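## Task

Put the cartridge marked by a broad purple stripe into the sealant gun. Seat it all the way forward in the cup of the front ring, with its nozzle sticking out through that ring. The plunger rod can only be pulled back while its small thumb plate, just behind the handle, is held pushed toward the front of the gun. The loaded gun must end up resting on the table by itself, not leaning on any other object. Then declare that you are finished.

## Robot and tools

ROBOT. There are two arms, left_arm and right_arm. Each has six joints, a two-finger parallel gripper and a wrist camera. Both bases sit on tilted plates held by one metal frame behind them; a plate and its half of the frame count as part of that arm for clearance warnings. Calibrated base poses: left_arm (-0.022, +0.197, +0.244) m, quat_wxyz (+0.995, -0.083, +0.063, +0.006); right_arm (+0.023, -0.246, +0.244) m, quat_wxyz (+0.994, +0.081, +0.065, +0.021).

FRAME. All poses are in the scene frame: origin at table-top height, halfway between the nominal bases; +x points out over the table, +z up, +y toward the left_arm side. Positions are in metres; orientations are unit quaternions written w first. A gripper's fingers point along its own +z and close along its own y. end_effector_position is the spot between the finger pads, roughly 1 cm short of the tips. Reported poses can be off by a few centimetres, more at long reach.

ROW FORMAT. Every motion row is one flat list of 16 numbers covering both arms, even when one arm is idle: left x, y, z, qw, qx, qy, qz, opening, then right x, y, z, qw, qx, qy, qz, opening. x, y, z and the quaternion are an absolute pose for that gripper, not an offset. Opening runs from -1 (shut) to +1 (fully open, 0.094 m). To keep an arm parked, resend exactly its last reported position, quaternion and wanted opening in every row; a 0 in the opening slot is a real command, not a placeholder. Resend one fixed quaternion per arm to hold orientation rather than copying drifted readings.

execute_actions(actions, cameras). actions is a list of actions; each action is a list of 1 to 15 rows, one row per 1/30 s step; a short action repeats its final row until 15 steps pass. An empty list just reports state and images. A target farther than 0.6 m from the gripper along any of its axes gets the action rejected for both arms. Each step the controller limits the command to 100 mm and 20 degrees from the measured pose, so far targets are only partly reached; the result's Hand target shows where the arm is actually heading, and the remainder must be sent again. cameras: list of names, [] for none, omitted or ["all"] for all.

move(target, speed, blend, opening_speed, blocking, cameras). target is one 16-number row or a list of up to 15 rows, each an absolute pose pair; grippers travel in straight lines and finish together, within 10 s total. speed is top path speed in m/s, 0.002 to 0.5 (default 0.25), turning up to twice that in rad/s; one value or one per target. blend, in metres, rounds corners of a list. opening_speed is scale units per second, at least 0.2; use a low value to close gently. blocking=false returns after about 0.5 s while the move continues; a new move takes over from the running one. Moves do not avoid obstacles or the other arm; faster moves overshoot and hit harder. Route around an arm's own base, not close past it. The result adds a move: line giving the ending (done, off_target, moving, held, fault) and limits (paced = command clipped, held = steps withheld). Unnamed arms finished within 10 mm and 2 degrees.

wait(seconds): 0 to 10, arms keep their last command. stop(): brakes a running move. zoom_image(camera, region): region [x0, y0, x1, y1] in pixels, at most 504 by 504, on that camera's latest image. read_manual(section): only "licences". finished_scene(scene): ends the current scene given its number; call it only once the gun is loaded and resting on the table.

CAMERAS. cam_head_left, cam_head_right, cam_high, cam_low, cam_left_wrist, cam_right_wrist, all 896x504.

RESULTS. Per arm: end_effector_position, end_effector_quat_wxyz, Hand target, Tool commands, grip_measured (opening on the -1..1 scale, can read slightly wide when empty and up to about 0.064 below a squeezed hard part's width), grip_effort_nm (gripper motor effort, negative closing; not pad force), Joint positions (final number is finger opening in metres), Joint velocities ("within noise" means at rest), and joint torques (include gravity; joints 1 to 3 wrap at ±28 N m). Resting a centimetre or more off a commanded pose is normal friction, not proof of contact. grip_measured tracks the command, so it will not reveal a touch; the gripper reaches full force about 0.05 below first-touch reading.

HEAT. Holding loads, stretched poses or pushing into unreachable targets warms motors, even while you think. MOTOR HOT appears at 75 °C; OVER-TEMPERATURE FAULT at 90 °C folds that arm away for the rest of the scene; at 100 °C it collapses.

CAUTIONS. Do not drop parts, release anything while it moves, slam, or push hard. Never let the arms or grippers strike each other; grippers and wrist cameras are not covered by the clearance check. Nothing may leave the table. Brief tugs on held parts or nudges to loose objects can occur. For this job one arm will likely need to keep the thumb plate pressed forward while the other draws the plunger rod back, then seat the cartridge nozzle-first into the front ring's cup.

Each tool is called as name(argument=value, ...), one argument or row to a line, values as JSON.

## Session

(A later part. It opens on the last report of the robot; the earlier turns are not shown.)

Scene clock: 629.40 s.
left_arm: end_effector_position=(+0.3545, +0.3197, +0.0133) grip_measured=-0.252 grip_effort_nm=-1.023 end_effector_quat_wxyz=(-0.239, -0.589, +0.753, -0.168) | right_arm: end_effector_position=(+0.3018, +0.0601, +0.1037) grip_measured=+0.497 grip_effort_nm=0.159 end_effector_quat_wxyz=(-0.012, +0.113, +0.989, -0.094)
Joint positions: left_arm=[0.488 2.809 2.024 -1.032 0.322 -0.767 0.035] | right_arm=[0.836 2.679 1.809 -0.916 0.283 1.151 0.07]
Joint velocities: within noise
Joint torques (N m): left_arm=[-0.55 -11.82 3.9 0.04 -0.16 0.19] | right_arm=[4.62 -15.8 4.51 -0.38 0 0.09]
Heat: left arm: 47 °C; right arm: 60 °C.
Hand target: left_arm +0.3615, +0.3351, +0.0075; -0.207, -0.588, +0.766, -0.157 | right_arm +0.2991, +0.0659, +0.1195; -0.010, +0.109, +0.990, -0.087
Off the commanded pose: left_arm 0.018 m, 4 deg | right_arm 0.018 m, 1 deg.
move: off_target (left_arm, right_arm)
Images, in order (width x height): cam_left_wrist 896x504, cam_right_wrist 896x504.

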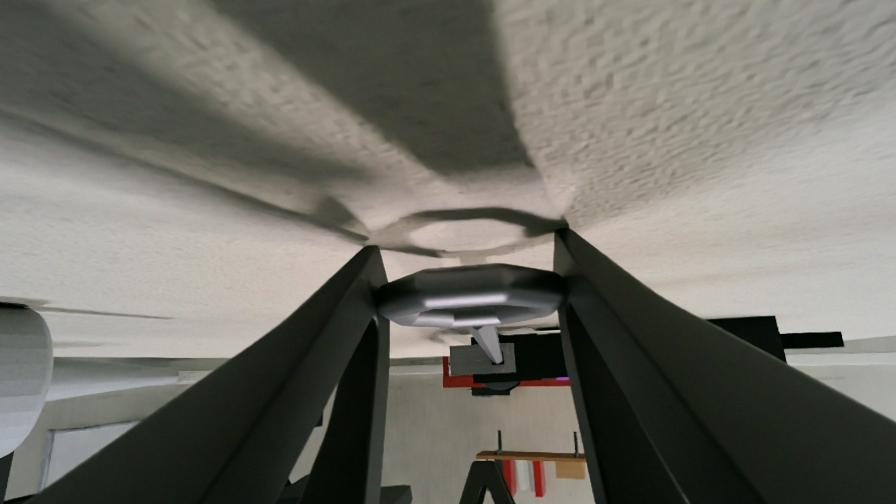

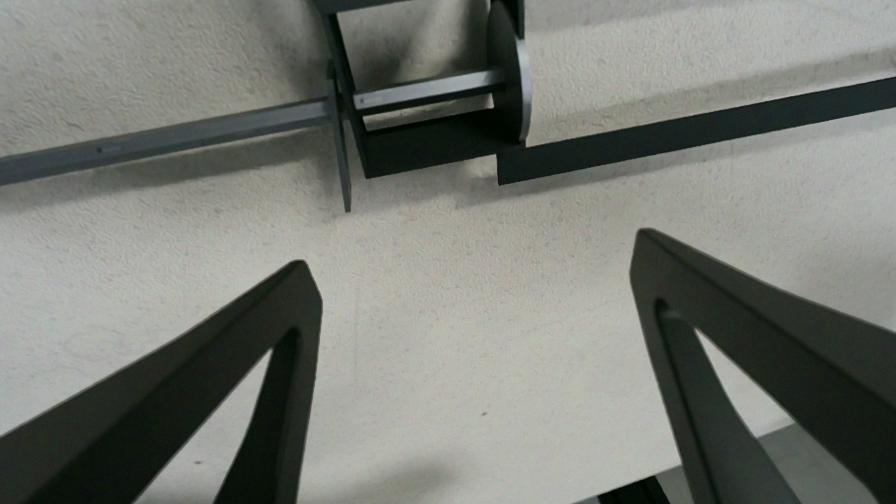

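move(
  target=[
    [0.3615,0.335,0.0065,0.2053,0.588,-0.7663,0.1575,-0.4,0.34,0.0,0.20,0,0.1089,0.9941,0,0.8],
    [0.3615,0.335,0.0065,0.2053,0.588,-0.7663,0.1575,-0.4,0.40,-0.2,0.20,0,0.06,0.998,0,0.8],
    [0.3615,0.335,0.0065,0.2053,0.588,-0.7663,0.1575,-0.4,0.37,-0.435,0.18,0,0.0523,0.9986,0,0.8],
  ],
  speed=0.2,
  blend=0.05,
)

Scene clock: 662.37 s.
left_arm: end_effector_position=(+0.3545, +0.3197, +0.0133) grip_measured=-0.252 grip_effort_nm=-1.033 end_effector_quat_wxyz=(-0.239, -0.589, +0.753, -0.168) | right_arm: end_effector_position=(+0.3641, -0.4359, +0.1809) grip_measured=+0.797 grip_effort_nm=0.168 end_effector_quat_wxyz=(-0.004, +0.057, +0.998, -0.006)
Joint positions: left_arm=[0.488 2.809 2.024 -1.032 0.322 -0.767 0.035] | right_arm=[-0.515 1.958 1.286 -0.71 0.094 -0.367 0.084]
Joint velocities: within noise
Joint torques (N m): left_arm=[-0.44 -11.81 3.81 -0.02 -0.15 0.19] | right_arm=[1.11 -8.77 7.04 0.21 -0.11 -0.05]
Heat: left arm: 48 °C; right arm: 68 °C.
Hand target: left_arm +0.3615, +0.3351, +0.0075; -0.207, -0.588, +0.766, -0.157 | right_arm +0.3699, -0.4350, +0.1800; +0.000, +0.052, +0.999, +0.000
Off the commanded pose: left_arm 0.018 m, 4 deg | right_arm 0.006 m, 1 deg.
move: off_target (left_arm)

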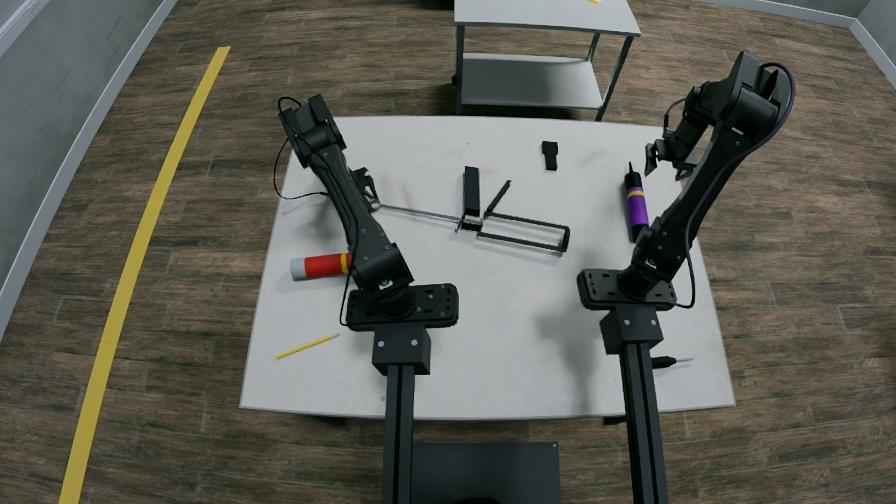

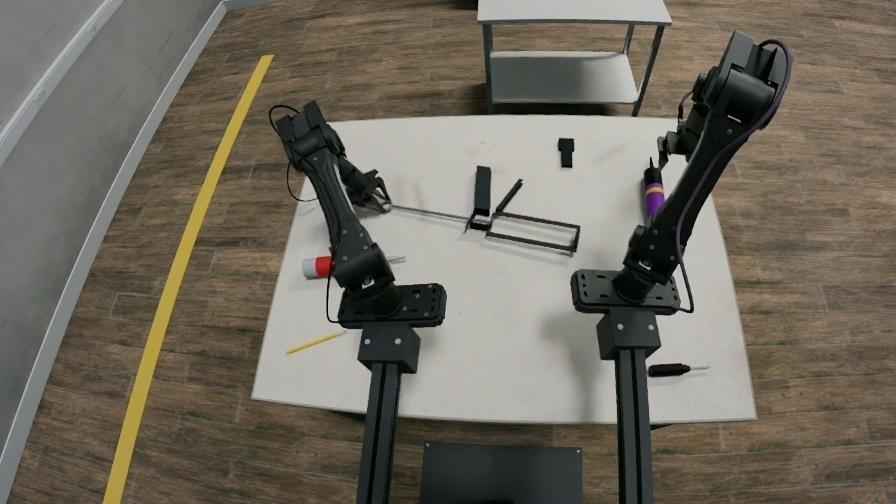

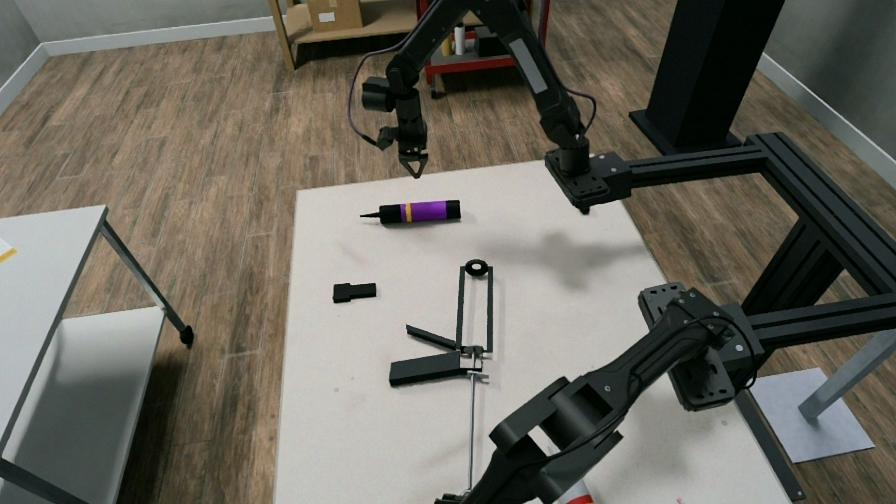

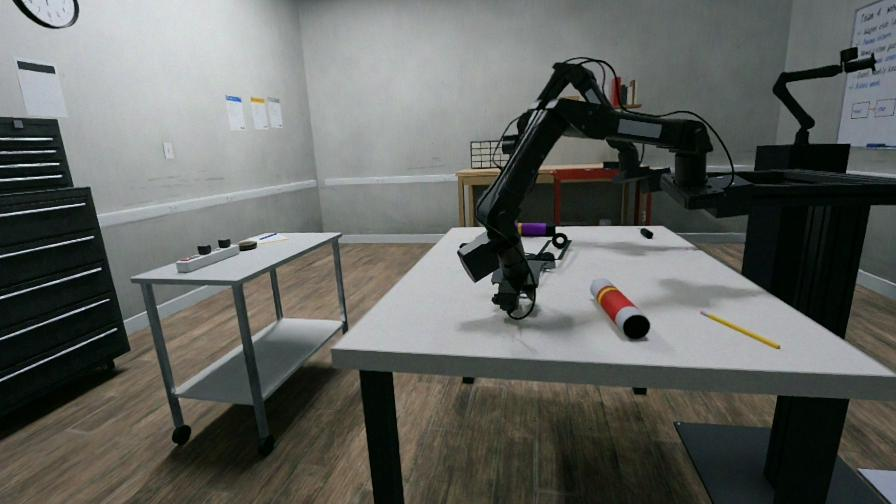

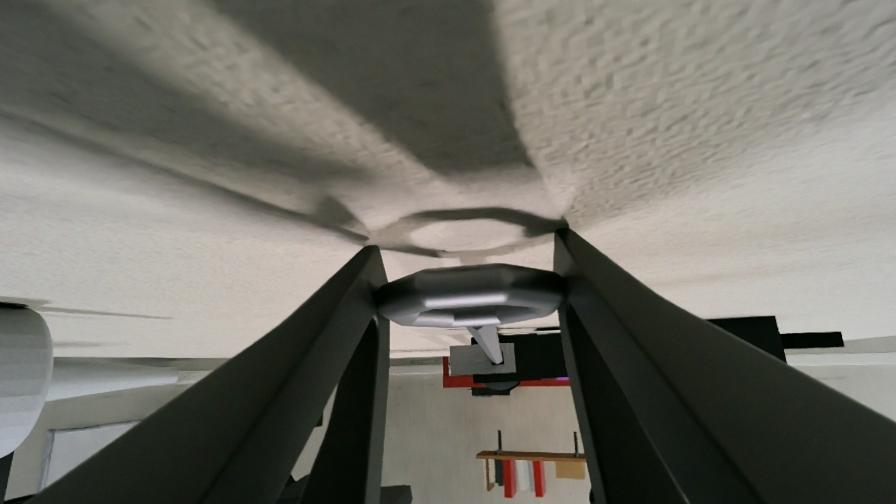

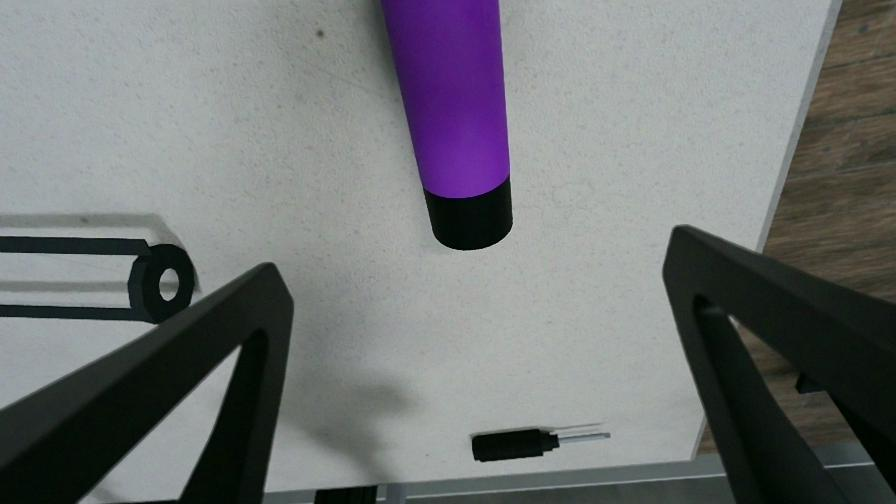

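move(
  target=[
    [0.3615,0.335,0.0065,0.2053,0.588,-0.7663,0.1575,-0.4,0.377,-0.432,0.09,0,0.0236,0.9997,0,0.8],
    [0.3615,0.335,0.0065,0.2053,0.588,-0.7663,0.1575,-0.4,0.377,-0.432,0.024,0,0.0236,0.9997,0,0.8],
  ],
  speed=0.12,
  cameras=["cam_right_wrist","cam_high"],
)

Scene clock: 677.90 s.
left_arm: end_effector_position=(+0.3545, +0.3197, +0.0133) grip_measured=-0.252 grip_effort_nm=-1.023 end_effector_quat_wxyz=(-0.239, -0.589, +0.753, -0.168) | right_arm: end_effector_position=(+0.3713, -0.4285, +0.0274) grip_measured=+0.797 grip_effort_nm=0.168 end_effector_quat_wxyz=(-0.011, +0.022, +1.000, -0.001)
Joint positions: left_arm=[0.488 2.809 2.024 -1.032 0.322 -0.767 0.035] | right_arm=[-0.522 2.408 1.328 -0.316 0.091 -0.441 0.084]
Joint velocities: within noise
Joint torques (N m): left_arm=[-0.49 -11.56 3.88 0.03 -0.17 0.21] | right_arm=[0.36 -9.99 4.86 0.37 -0.1 -0.05]
Heat: left arm: 48 °C; right arm: 61 °C.
Hand target: left_arm +0.3615, +0.3351, +0.0075; -0.207, -0.588, +0.766, -0.157 | right_arm +0.3769, -0.4321, +0.0242; +0.000, +0.024, +1.000, +0.000
Off the commanded pose: left_arm 0.018 m, 4 deg | right_arm 0.008 m, 1 deg.
move: off_target (left_arm)
Images, in order (width x height): cam_high 896x504, cam_right_wrist 896x504.

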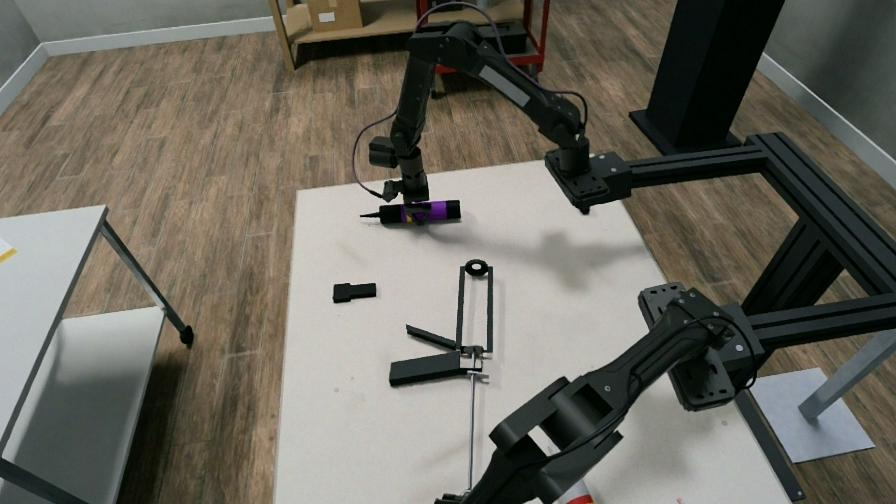

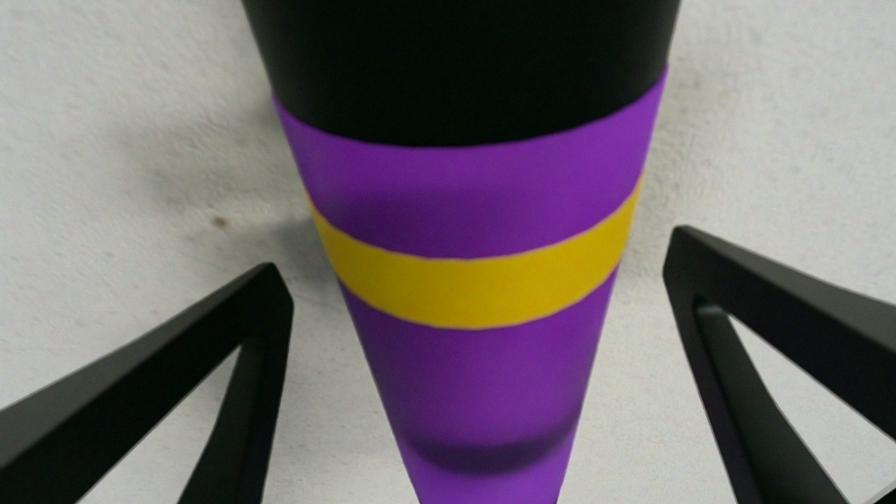

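move(
  target=[
    [0.3615,0.335,0.0065,0.2053,0.588,-0.7663,0.1575,-0.4,0.377,-0.432,0.022,0,0.0236,0.9997,0,-0.05],
    [0.3615,0.335,0.0065,0.2053,0.588,-0.7663,0.1575,-0.4,0.377,-0.432,0.10,0,0.0236,0.9997,0,-0.05],
  ],
  speed=0.1,
  opening_speed=0.8,
  cameras=["cam_right_wrist","cam_high"],
)

Scene clock: 684.03 s.
left_arm: end_effector_position=(+0.3545, +0.3197, +0.0133) grip_measured=-0.252 grip_effort_nm=-1.023 end_effector_quat_wxyz=(-0.239, -0.589, +0.753, -0.168) | right_arm: end_effector_position=(+0.3697, -0.4325, +0.0828) grip_measured=+0.017 grip_effort_nm=-1.004 end_effector_quat_wxyz=(-0.012, +0.024, +1.000, +0.000)
Joint positions: left_arm=[0.488 2.809 2.024 -1.032 0.322 -0.767 0.035] | right_arm=[-0.522 2.237 1.292 -0.455 0.089 -0.438 0.048]
Joint velocities: within noise
Joint torques (N m): left_arm=[-0.42 -11.66 3.85 0.03 -0.18 0.19] | right_arm=[1.68 -14.98 4.14 -0.08 -0.08 0.07]
Heat: left arm: 48 °C; right arm: 60 °C.
Hand target: left_arm +0.3615, +0.3351, +0.0075; -0.207, -0.588, +0.766, -0.157 | right_arm +0.3769, -0.4321, +0.0994; +0.000, +0.024, +1.000, +0.000
Off the commanded pose: left_arm 0.018 m, 4 deg | right_arm 0.019 m, 1 deg.
move: off_target (left_arm, right_arm)
Images, in order (width x height): cam_high 896x504, cam_right_wrist 896x504.

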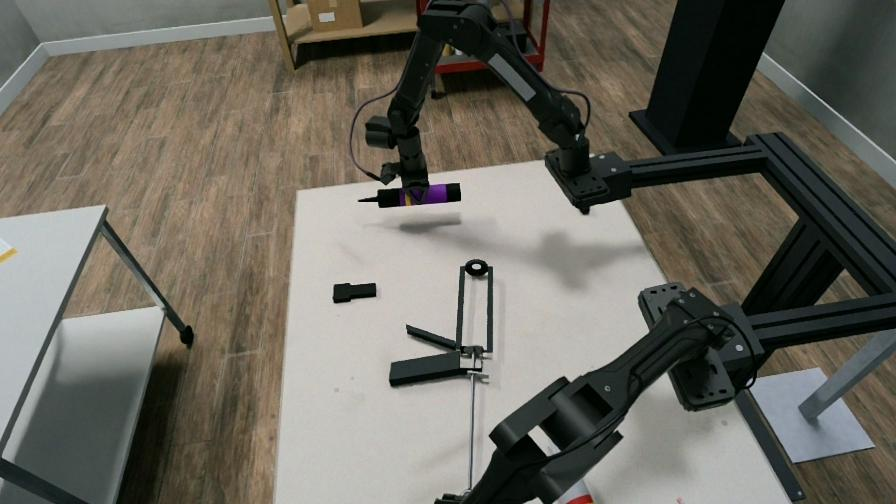

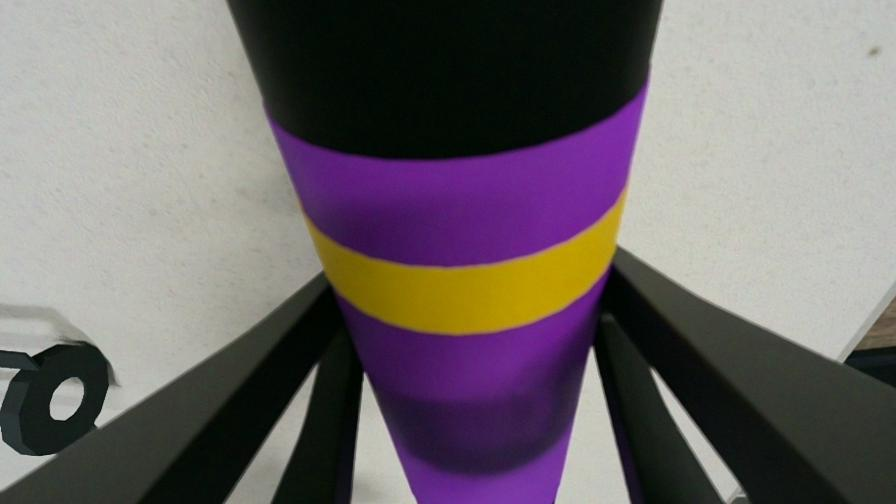

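move(
  target=[
    [0.3615,0.335,0.0065,0.2053,0.588,-0.7663,0.1575,-0.4,0.39,-0.35,0.11,0,0.309,0.951,0,-0.05],
    [0.3615,0.335,0.0065,0.2053,0.588,-0.7663,0.1575,-0.4,0.40,-0.27,0.10,0,0.6088,0.7934,0,-0.05],
  ],
  speed=0.2,
  blend=0.03,
  cameras=["cam_right_wrist","cam_high"],
)

Scene clock: 690.63 s.
left_arm: end_effector_position=(+0.3545, +0.3197, +0.0133) grip_measured=-0.252 grip_effort_nm=-1.023 end_effector_quat_wxyz=(-0.239, -0.589, +0.753, -0.168) | right_arm: end_effector_position=(+0.3952, -0.2733, +0.0998) grip_measured=+0.017 grip_effort_nm=-1.009 end_effector_quat_wxyz=(-0.008, +0.611, +0.791, +0.001)
Joint positions: left_arm=[0.488 2.809 2.024 -1.032 0.322 -0.767 0.035] | right_arm=[-0.099 2.199 1.195 -0.435 0.14 1.25 0.048]
Joint velocities: within noise
Joint torques (N m): left_arm=[-0.53 -11.62 3.81 0.02 -0.14 0.17] | right_arm=[2.96 -9.61 4.98 0.27 0.12 0.1]
Heat: left arm: 48 °C; right arm: 62 °C.
Hand target: left_arm +0.3615, +0.3351, +0.0075; -0.207, -0.588, +0.766, -0.157 | right_arm +0.4000, -0.2700, +0.1001; +0.000, +0.609, +0.793, +0.000
Off the commanded pose: left_arm 0.018 m, 4 deg | right_arm 0.006 m, 1 deg.
move: off_target (left_arm)
Images, in order (width x height): cam_high 896x504, cam_right_wrist 896x504.

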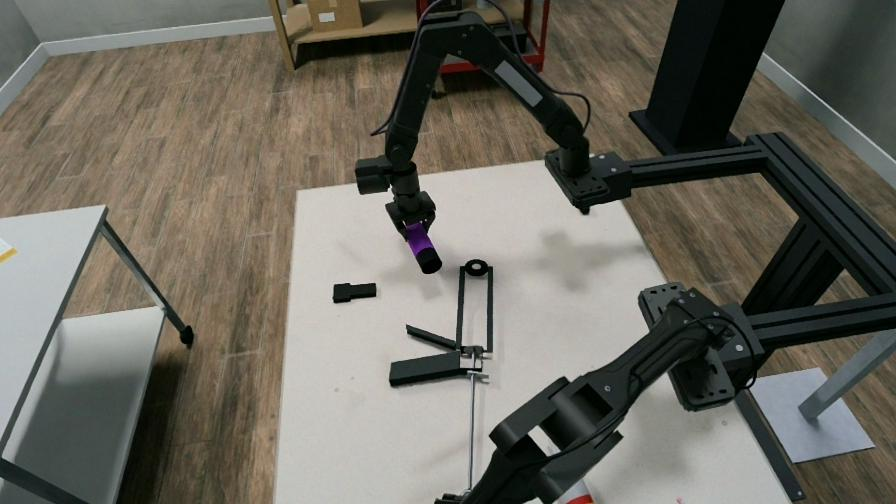

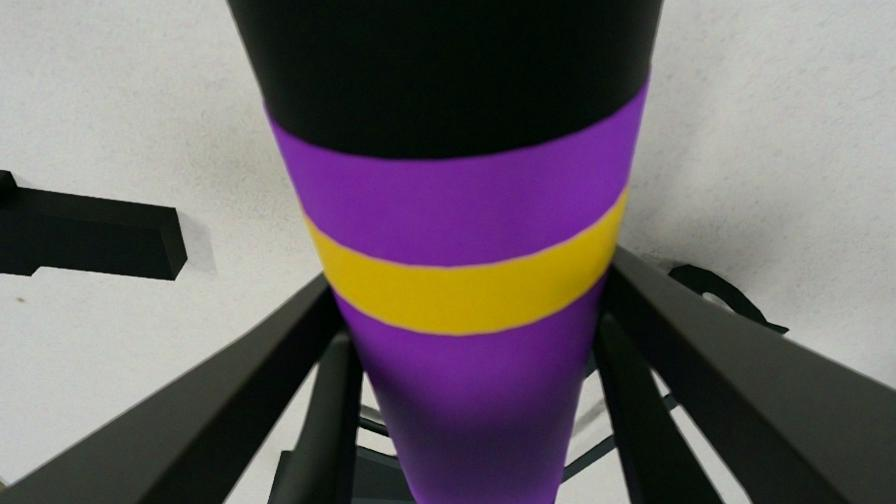

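move(
  target=[
    [0.3615,0.335,0.0065,0.2053,0.588,-0.7663,0.1575,-0.4,0.40,-0.27,0.035,0,0.6088,0.7934,0,-0.05],
  ],
  speed=0.1,
  cameras=[],
)

move(
  target=[
    [0.3615,0.335,0.0065,0.2053,0.588,-0.7663,0.1575,-0.4,0.40,-0.27,0.023,0,0.6088,0.7934,0,-0.05],
  ],
  speed=0.03,
  cameras=["cam_high"],
)

Scene clock: 694.87 s.
left_arm: end_effector_position=(+0.3545, +0.3197, +0.0133) grip_measured=-0.252 grip_effort_nm=-1.028 end_effector_quat_wxyz=(-0.239, -0.589, +0.753, -0.168) | right_arm: end_effector_position=(+0.3909, -0.2657, +0.0342) grip_measured=+0.017 grip_effort_nm=-1.009 end_effector_quat_wxyz=(-0.011, +0.608, +0.794, -0.002)
Joint positions: left_arm=[0.488 2.809 2.024 -1.032 0.322 -0.767 0.035] | right_arm=[-0.105 2.406 1.226 -0.267 0.141 1.236 0.048]
Joint velocities: within noise
Joint torques (N m): left_arm=[-0.35 -11.7 3.84 0.03 -0.17 0.18] | right_arm=[1.4 -10.26 4.93 0.25 0.07 -0.02]
Heat: left arm: 48 °C; right arm: 61 °C.
Hand target: left_arm +0.3615, +0.3351, +0.0075; -0.207, -0.588, +0.766, -0.157 | right_arm +0.3998, -0.2700, +0.0352; +0.000, +0.609, +0.793, +0.000
Off the commanded pose: left_arm 0.018 m, 4 deg | right_arm 0.010 m, 1 deg.
move: off_target (left_arm)
No camera images: "cameras" was empty.

Scene clock: 695.57 s.
left_arm: end_effector_position=(+0.3545, +0.3197, +0.0133) grip_measured=-0.252 grip_effort_nm=-1.028 end_effector_quat_wxyz=(-0.239, -0.589, +0.753, -0.168) | right_arm: end_effector_position=(+0.3919, -0.2652, +0.0268) grip_measured=+0.017 grip_effort_nm=-1.004 end_effector_quat_wxyz=(-0.011, +0.606, +0.795, -0.002)
Joint positions: left_arm=[0.488 2.809 2.024 -1.032 0.322 -0.767 0.035] | right_arm=[-0.106 2.432 1.238 -0.252 0.141 1.231 0.048]
Joint velocities: within noise
Joint torques (N m): left_arm=[-0.42 -11.67 3.9 0.03 -0.18 0.17] | right_arm=[1.03 -9.22 4.97 0.37 0.08 -0.03]
Heat: left arm: 48 °C; right arm: 61 °C.
Hand target: left_arm +0.3615, +0.3351, +0.0075; -0.207, -0.588, +0.766, -0.157 | right_arm +0.3997, -0.2701, +0.0233; +0.000, +0.609, +0.793, +0.000
Off the commanded pose: left_arm 0.018 m, 4 deg | right_arm 0.010 m, 1 deg.
move: off_target (left_arm)
Images, in order (width x height): cam_high 896x504.

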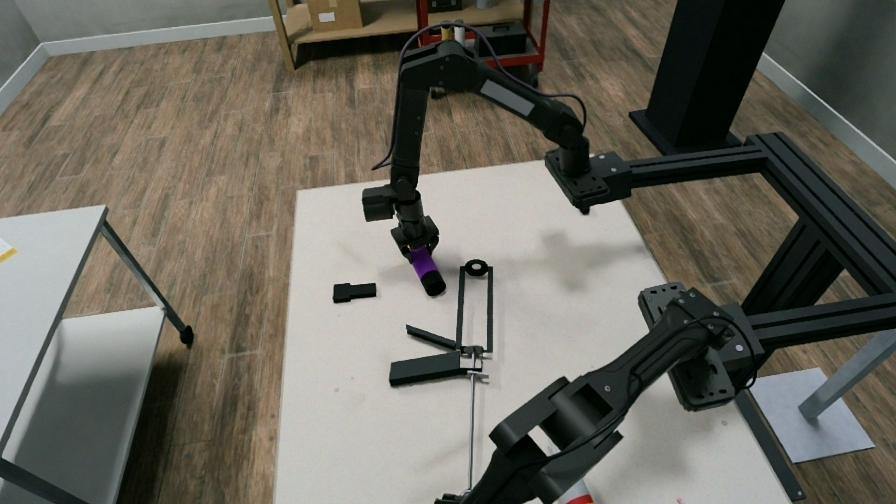

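move(
  target=[
    [0.3615,0.335,0.0065,0.2053,0.588,-0.7663,0.1575,-0.4,0.40,-0.27,0.019,0,0.6088,0.7934,0,-0.05],
    [0.3615,0.335,0.0065,0.2053,0.588,-0.7663,0.1575,-0.4,0.40,-0.27,0.019,0,0.6088,0.7934,0,0.5],
    [0.3615,0.335,0.0065,0.2053,0.588,-0.7663,0.1575,-0.4,0.395,-0.265,0.13,0,0.6088,0.7934,0,0.6],
  ],
  speed=0.08,
  opening_speed=0.8,
  cameras=["cam_high"],
)

move(
  target=[
    [0.3615,0.335,0.0065,0.2053,0.588,-0.7663,0.1575,-0.4,0.395,-0.265,0.17,0,0.6088,-0.7934,0,0.6],
    [0.3615,0.335,0.0065,0.2053,0.588,-0.7663,0.1575,-0.4,0.395,-0.265,0.17,0,0.7934,-0.6088,0,0.6],
  ],
  speed=0.5,
  cameras=["cam_right_wrist","cam_high"],
)

Scene clock: 703.37 s.
left_arm: end_effector_position=(+0.3545, +0.3197, +0.0133) grip_measured=-0.252 grip_effort_nm=-1.028 end_effector_quat_wxyz=(-0.239, -0.589, +0.753, -0.168) | right_arm: end_effector_position=(+0.3954, -0.2664, +0.1201) grip_measured=+0.597 grip_effort_nm=0.168 end_effector_quat_wxyz=(-0.006, +0.612, +0.791, +0.004)
Joint positions: left_arm=[0.488 2.809 2.024 -1.032 0.322 -0.767 0.035] | right_arm=[-0.073 2.14 1.189 -0.486 0.141 1.276 0.075]
Joint velocities: within noise
Joint torques (N m): left_arm=[-0.39 -11.73 3.86 0 -0.14 0.18] | right_arm=[2.96 -12.6 3.88 0.03 0.16 0.05]
Heat: left arm: 48 °C; right arm: 60 °C.
Hand target: left_arm +0.3615, +0.3351, +0.0075; -0.207, -0.588, +0.766, -0.157 | right_arm +0.3950, -0.2650, +0.1296; +0.000, +0.609, +0.793, +0.000
Off the commanded pose: left_arm 0.018 m, 4 deg | right_arm 0.010 m, 1 deg.
move: off_target (left_arm); target 2's new opening was sent with right_arm's hand 0.012 m and 2 deg from that target
Images, in order (width x height): cam_high 896x504.

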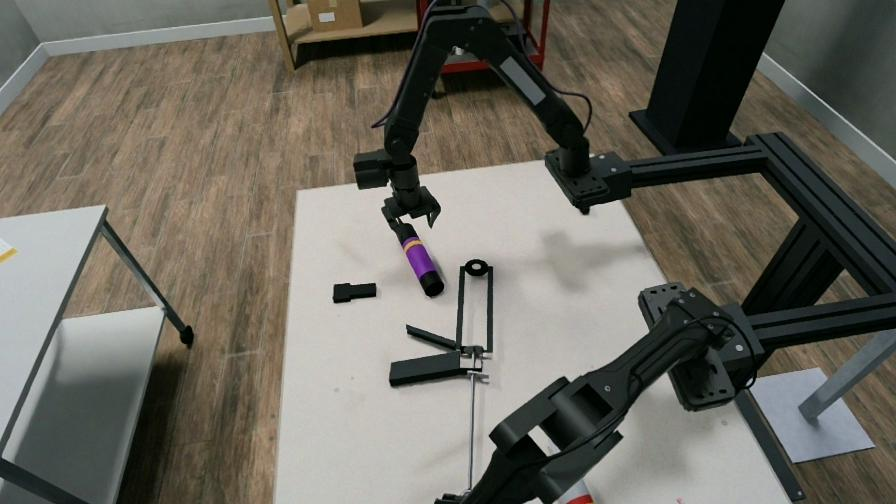

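Scene clock: 707.70 s.
left_arm: end_effector_position=(+0.3545, +0.3197, +0.0133) grip_measured=-0.252 grip_effort_nm=-1.028 end_effector_quat_wxyz=(-0.239, -0.589, +0.753, -0.168) | right_arm: end_effector_position=(+0.3855, -0.2673, +0.1544) grip_measured=+0.597 grip_effort_nm=0.159 end_effector_quat_wxyz=(+0.011, +0.789, -0.614, -0.012)
Joint positions: left_arm=[0.488 2.809 2.024 -1.032 0.322 -0.767 0.035] | right_arm=[-0.053 2.04 1.189 -0.616 0.16 -1.835 0.075]
Joint velocities: within noise
Joint torques (N m): left_arm=[-0.38 -11.67 3.81 0.06 -0.18 0.15] | right_arm=[2.7 -12.57 6.43 -0.04 0.01 -0.05]
Heat: left arm: 48 °C; right arm: 61 °C.
Hand target: left_arm +0.3615, +0.3351, +0.0075; -0.207, -0.588, +0.766, -0.157 | right_arm +0.3948, -0.2650, +0.1697; +0.000, +0.793, -0.609, +0.000
Off the commanded pose: left_arm 0.018 m, 4 deg | right_arm 0.018 m, 2 deg.
move: off_target (left_arm, right_arm)
Images, in order (width x height): cam_high 896x504, cam_right_wrist 896x504.

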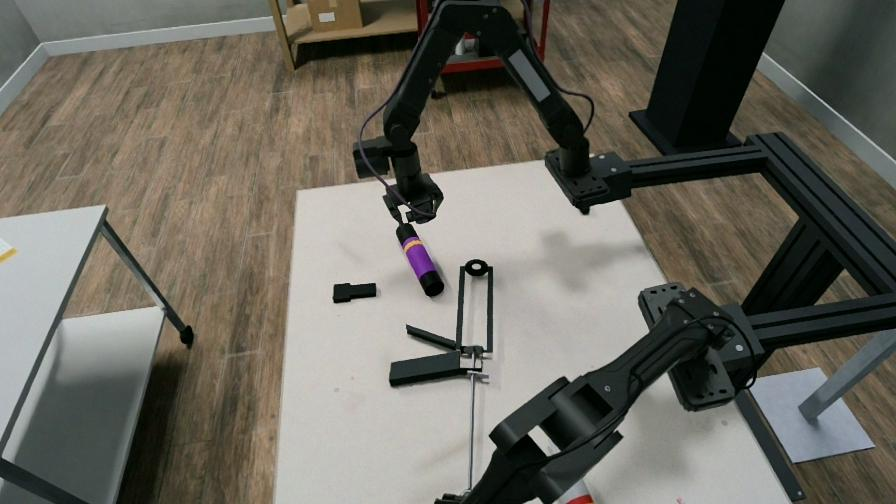

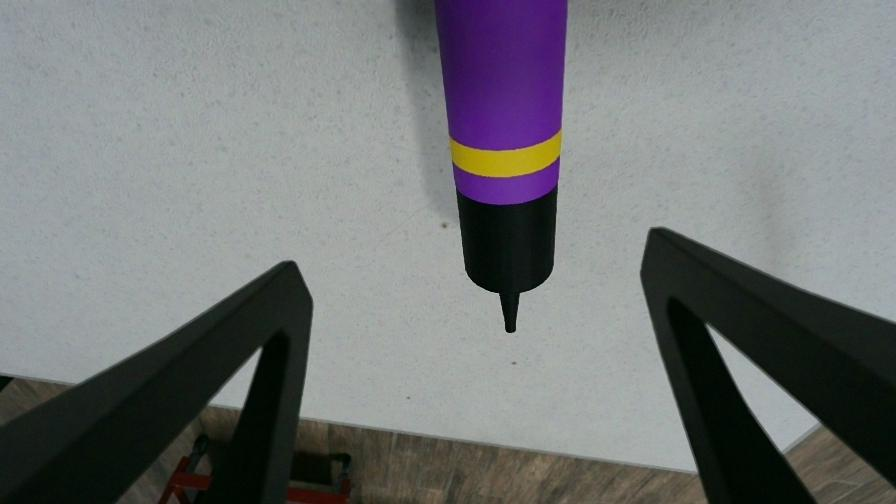

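move(
  target=[
    [0.3615,0.335,0.0065,0.2053,0.588,-0.7663,0.1575,-0.4,0.413,-0.278,0.085,0,0.7934,-0.6088,0,0.6],
  ],
  speed=0.12,
  cameras=["cam_right_wrist"],
)

Scene clock: 726.20 s.
left_arm: end_effector_position=(+0.3545, +0.3197, +0.0133) grip_measured=-0.252 grip_effort_nm=-1.028 end_effector_quat_wxyz=(-0.239, -0.589, +0.753, -0.168) | right_arm: end_effector_position=(+0.4067, -0.2775, +0.0875) grip_measured=+0.597 grip_effort_nm=0.168 end_effector_quat_wxyz=(+0.008, +0.794, -0.608, -0.002)
Joint positions: left_arm=[0.488 2.809 2.024 -1.032 0.322 -0.767 0.035] | right_arm=[-0.103 2.264 1.261 -0.437 0.16 -1.903 0.075]
Joint velocities: within noise
Joint torques (N m): left_arm=[-0.44 -11.63 3.84 0.04 -0.16 0.21] | right_arm=[1.31 -9.4 5.65 0.33 -0.1 -0.04]
Heat: left arm: 49 °C; right arm: 64 °C.
Hand target: left_arm +0.3615, +0.3351, +0.0075; -0.207, -0.588, +0.766, -0.157 | right_arm +0.4127, -0.2781, +0.0850; +0.000, +0.793, -0.609, +0.000
Off the commanded pose: left_arm 0.018 m, 4 deg | right_arm 0.007 m, 1 deg.
move: off_target (left_arm)
Images, in order (width x height): cam_right_wrist 896x504.

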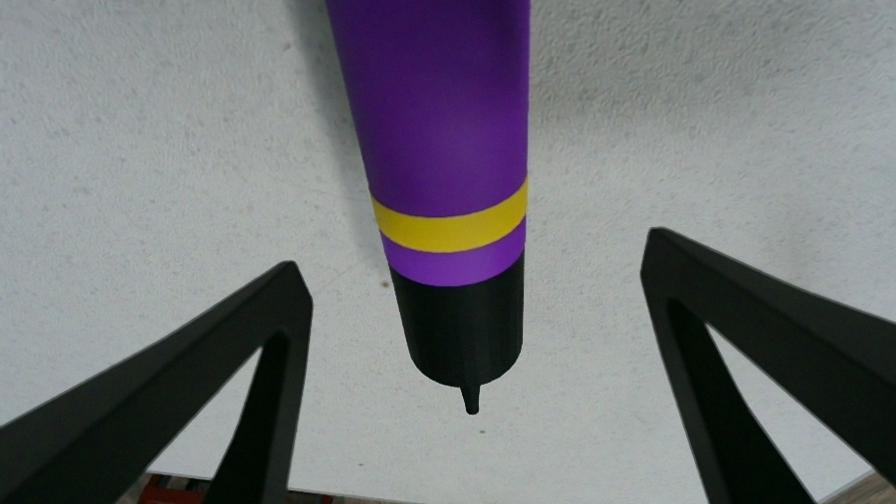

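move(
  target=[
    [0.3615,0.335,0.0065,0.2053,0.588,-0.7663,0.1575,-0.4,0.4105,-0.2785,0.055,0,0.7934,-0.6088,0,0.6],
    [0.3615,0.335,0.0065,0.2053,0.588,-0.7663,0.1575,-0.4,0.4115,-0.2785,0.037,0,0.7934,-0.6088,0,0.6],
  ],
  speed=0.08,
  cameras=["cam_right_wrist"],
)

Scene clock: 733.07 s.
left_arm: end_effector_position=(+0.3545, +0.3197, +0.0133) grip_measured=-0.252 grip_effort_nm=-1.028 end_effector_quat_wxyz=(-0.239, -0.589, +0.753, -0.168) | right_arm: end_effector_position=(+0.4058, -0.2779, +0.0405) grip_measured=+0.597 grip_effort_nm=0.159 end_effector_quat_wxyz=(+0.008, +0.794, -0.608, -0.001)
Joint positions: left_arm=[0.488 2.809 2.024 -1.032 0.322 -0.767 0.035] | right_arm=[-0.121 2.406 1.286 -0.315 0.16 -1.924 0.075]
Joint velocities: within noise
Joint torques (N m): left_arm=[-0.51 -11.75 3.92 0.01 -0.18 0.21] | right_arm=[1.18 -9.61 5.16 0.32 -0.09 -0.06]
Heat: left arm: 49 °C; right arm: 62 °C.
Hand target: left_arm +0.3615, +0.3351, +0.0075; -0.207, -0.588, +0.766, -0.157 | right_arm +0.4114, -0.2786, +0.0372; +0.000, +0.793, -0.609, +0.000
Off the commanded pose: left_arm 0.018 m, 4 deg | right_arm 0.007 m, 1 deg.
move: off_target (left_arm)
Images, in order (width x height): cam_right_wrist 896x504.

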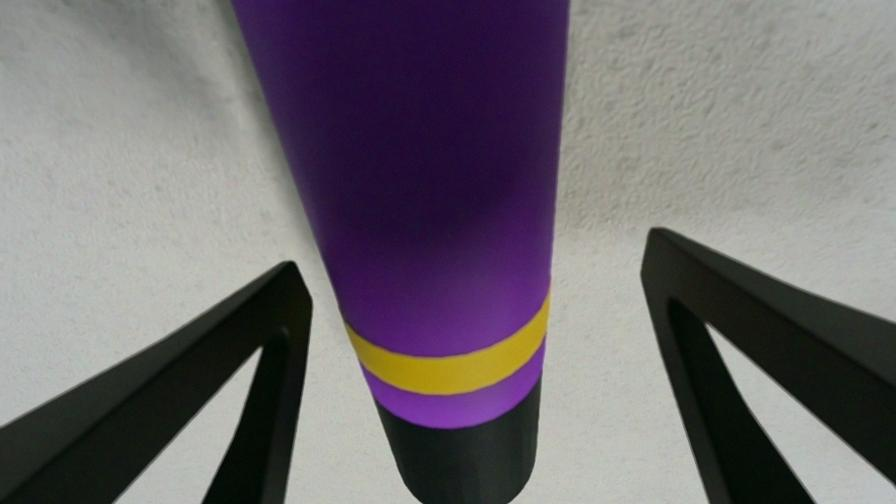

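move(
  target=[
    [0.3615,0.335,0.0065,0.2053,0.588,-0.7663,0.1575,-0.4,0.407,-0.2795,0.037,0,0.7934,-0.6088,0,0.6],
    [0.3615,0.335,0.0065,0.2053,0.588,-0.7663,0.1575,-0.4,0.407,-0.2795,0.037,0,0.7934,-0.6088,0,-0.05],
  ],
  speed=0.05,
  opening_speed=0.6,
  cameras=["cam_right_wrist"],
)

Scene clock: 741.47 s.
left_arm: end_effector_position=(+0.3545, +0.3197, +0.0133) grip_measured=-0.252 grip_effort_nm=-1.023 end_effector_quat_wxyz=(-0.239, -0.589, +0.753, -0.168) | right_arm: end_effector_position=(+0.4097, -0.2796, +0.0403) grip_measured=-0.048 grip_effort_nm=-0.960 end_effector_quat_wxyz=(+0.004, +0.794, -0.608, +0.005)
Joint positions: left_arm=[0.488 2.809 2.024 -1.032 0.322 -0.767 0.035] | right_arm=[-0.125 2.406 1.286 -0.298 0.16 -1.927 0.045]
Joint velocities: within noise
Joint torques (N m): left_arm=[-0.55 -11.73 3.78 0 -0.16 0.19] | right_arm=[1.16 -10.4 3.18 0.31 -0.11 -0.08]
Heat: left arm: 49 °C; right arm: 61 °C.
Hand target: left_arm +0.3615, +0.3351, +0.0075; -0.207, -0.588, +0.766, -0.157 | right_arm +0.4070, -0.2794, +0.0371; +0.000, +0.793, -0.609, +0.000
Off the commanded pose: left_arm 0.018 m, 4 deg | right_arm 0.004 m, 1 deg.
move: off_target (left_arm)
Images, in order (width x height): cam_right_wrist 896x504.

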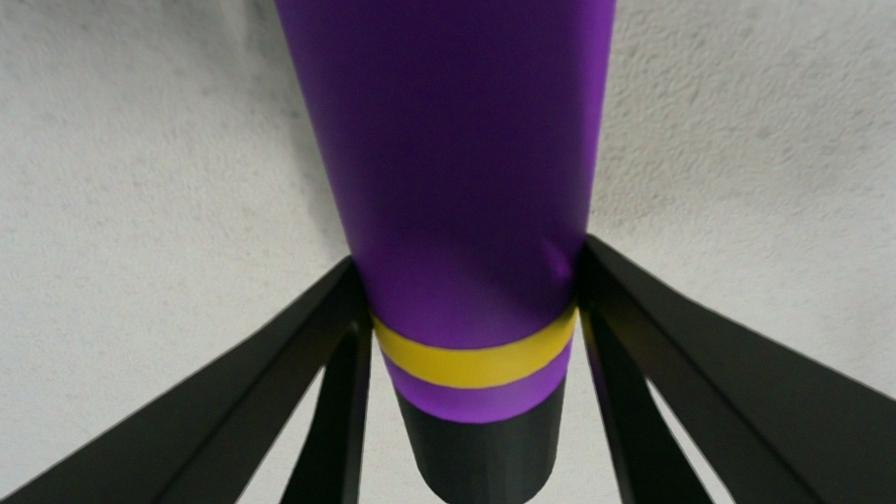

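move(
  target=[
    [0.3615,0.335,0.0065,0.2053,0.588,-0.7663,0.1575,-0.4,0.407,-0.2795,0.037,0,0.7934,-0.6088,0,0.3],
    [0.3615,0.335,0.0065,0.2053,0.588,-0.7663,0.1575,-0.4,0.407,-0.2795,0.031,0,0.7934,-0.6088,0,0.3],
  ],
  speed=0.05,
  opening_speed=0.8,
  cameras=[],
)

move(
  target=[
    [0.3615,0.335,0.0065,0.2053,0.588,-0.7663,0.1575,-0.4,0.407,-0.2795,0.031,0,0.7934,-0.6088,0,-0.08],
  ],
  speed=0.05,
  opening_speed=0.6,
  cameras=["cam_right_wrist"],
)

Scene clock: 750.67 s.
left_arm: end_effector_position=(+0.3545, +0.3197, +0.0133) grip_measured=-0.252 grip_effort_nm=-1.028 end_effector_quat_wxyz=(-0.239, -0.589, +0.753, -0.168) | right_arm: end_effector_position=(+0.4097, -0.2791, +0.0374) grip_measured=+0.297 grip_effort_nm=0.168 end_effector_quat_wxyz=(+0.004, +0.794, -0.608, +0.006)
Joint positions: left_arm=[0.488 2.809 2.024 -1.032 0.322 -0.767 0.035] | right_arm=[-0.125 2.414 1.286 -0.288 0.16 -1.929 0.061]
Joint velocities: within noise
Joint torques (N m): left_arm=[-0.42 -11.7 3.74 0.01 -0.16 0.18] | right_arm=[1.01 -9.4 3.64 0.34 -0.13 -0.03]
Heat: left arm: 49 °C; right arm: 61 °C.
Hand target: left_arm +0.3615, +0.3351, +0.0075; -0.207, -0.588, +0.766, -0.157 | right_arm +0.4069, -0.2794, +0.0311; +0.000, +0.793, -0.609, +0.000
Off the commanded pose: left_arm 0.018 m, 4 deg | right_arm 0.007 m, 1 deg.
move: off_target (left_arm)
No camera images: "cameras" was empty.

Scene clock: 751.50 s.
left_arm: end_effector_position=(+0.3545, +0.3197, +0.0133) grip_measured=-0.252 grip_effort_nm=-1.028 end_effector_quat_wxyz=(-0.239, -0.589, +0.753, -0.168) | right_arm: end_effector_position=(+0.4099, -0.2792, +0.0374) grip_measured=-0.019 grip_effort_nm=-0.950 end_effector_quat_wxyz=(+0.003, +0.794, -0.608, +0.007)
Joint positions: left_arm=[0.488 2.809 2.024 -1.032 0.322 -0.767 0.035] | right_arm=[-0.125 2.414 1.286 -0.287 0.16 -1.93 0.046]
Joint velocities: within noise
Joint torques (N m): left_arm=[-0.42 -11.64 3.82 -0.02 -0.19 0.17] | right_arm=[0.92 -9.48 3.6 0.35 -0.1 -0.07]
Heat: left arm: 49 °C; right arm: 60 °C.
Hand target: left_arm +0.3615, +0.3351, +0.0075; -0.207, -0.588, +0.766, -0.157 | right_arm +0.4069, -0.2794, +0.0311; +0.000, +0.793, -0.609, +0.000
Off the commanded pose: left_arm 0.018 m, 4 deg | right_arm 0.007 m, 1 deg.
move: off_target (left_arm)
Images, in order (width x height): cam_right_wrist 896x504.

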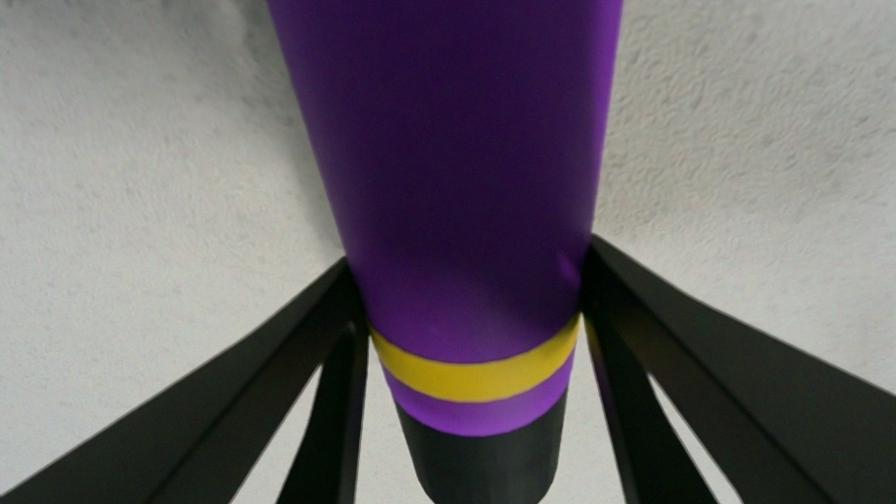

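move(
  target=[
    [0.3615,0.335,0.0065,0.2053,0.588,-0.7663,0.1575,-0.4,0.407,-0.2795,0.0305,0,0.7934,-0.6088,0,0.3],
    [0.3615,0.335,0.0065,0.2053,0.588,-0.7663,0.1575,-0.4,0.407,-0.2795,0.026,0,0.7934,-0.6088,0,0.3],
  ],
  speed=0.05,
  opening_speed=0.8,
  cameras=[],
)

move(
  target=[
    [0.3615,0.335,0.0065,0.2053,0.588,-0.7663,0.1575,-0.4,0.407,-0.2795,0.026,0,0.7934,-0.6088,0,-0.08],
  ],
  speed=0.05,
  opening_speed=0.6,
  cameras=["cam_right_wrist"],
)

Scene clock: 756.43 s.
left_arm: end_effector_position=(+0.3545, +0.3197, +0.0133) grip_measured=-0.252 grip_effort_nm=-1.023 end_effector_quat_wxyz=(-0.239, -0.589, +0.753, -0.168) | right_arm: end_effector_position=(+0.4070, -0.2798, +0.0317) grip_measured=+0.297 grip_effort_nm=0.168 end_effector_quat_wxyz=(+0.005, +0.794, -0.608, +0.004)
Joint positions: left_arm=[0.488 2.809 2.024 -1.032 0.322 -0.767 0.035] | right_arm=[-0.129 2.43 1.286 -0.277 0.16 -1.931 0.061]
Joint velocities: within noise
Joint torques (N m): left_arm=[-0.54 -11.7 3.84 0.02 -0.18 0.19] | right_arm=[1.1 -9.4 4.03 0.34 -0.11 -0.06]
Heat: left arm: 49 °C; right arm: 59 °C.
Hand target: left_arm +0.3615, +0.3351, +0.0075; -0.207, -0.588, +0.766, -0.157 | right_arm +0.4069, -0.2795, +0.0262; +0.000, +0.793, -0.609, +0.000
Off the commanded pose: left_arm 0.018 m, 4 deg | right_arm 0.006 m, 1 deg.
move: off_target (left_arm)
No camera images: "cameras" was empty.

Scene clock: 757.27 s.
left_arm: end_effector_position=(+0.3545, +0.3197, +0.0133) grip_measured=-0.252 grip_effort_nm=-1.033 end_effector_quat_wxyz=(-0.239, -0.589, +0.753, -0.168) | right_arm: end_effector_position=(+0.4076, -0.2798, +0.0317) grip_measured=+0.008 grip_effort_nm=-0.974 end_effector_quat_wxyz=(+0.005, +0.794, -0.608, +0.005)
Joint positions: left_arm=[0.488 2.809 2.024 -1.032 0.322 -0.767 0.035] | right_arm=[-0.129 2.43 1.286 -0.274 0.16 -1.932 0.047]
Joint velocities: within noise
Joint torques (N m): left_arm=[-0.39 -11.74 3.84 -0.02 -0.17 0.21] | right_arm=[1.14 -9.4 4.07 0.32 -0.12 -0.07]
Heat: left arm: 49 °C; right arm: 59 °C.
Hand target: left_arm +0.3615, +0.3351, +0.0075; -0.207, -0.588, +0.766, -0.157 | right_arm +0.4070, -0.2795, +0.0262; +0.000, +0.793, -0.609, +0.000
Off the commanded pose: left_arm 0.018 m, 4 deg | right_arm 0.006 m, 1 deg.
move: off_target (left_arm)
Images, in order (width x height): cam_right_wrist 896x504.

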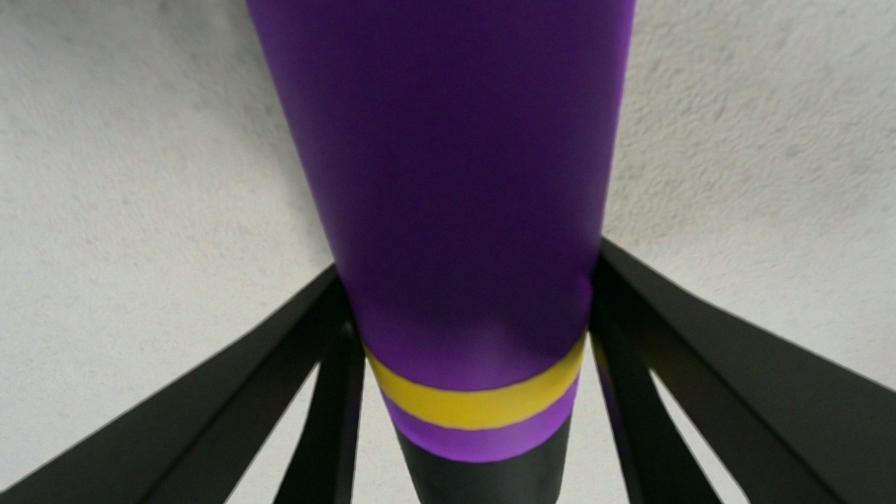

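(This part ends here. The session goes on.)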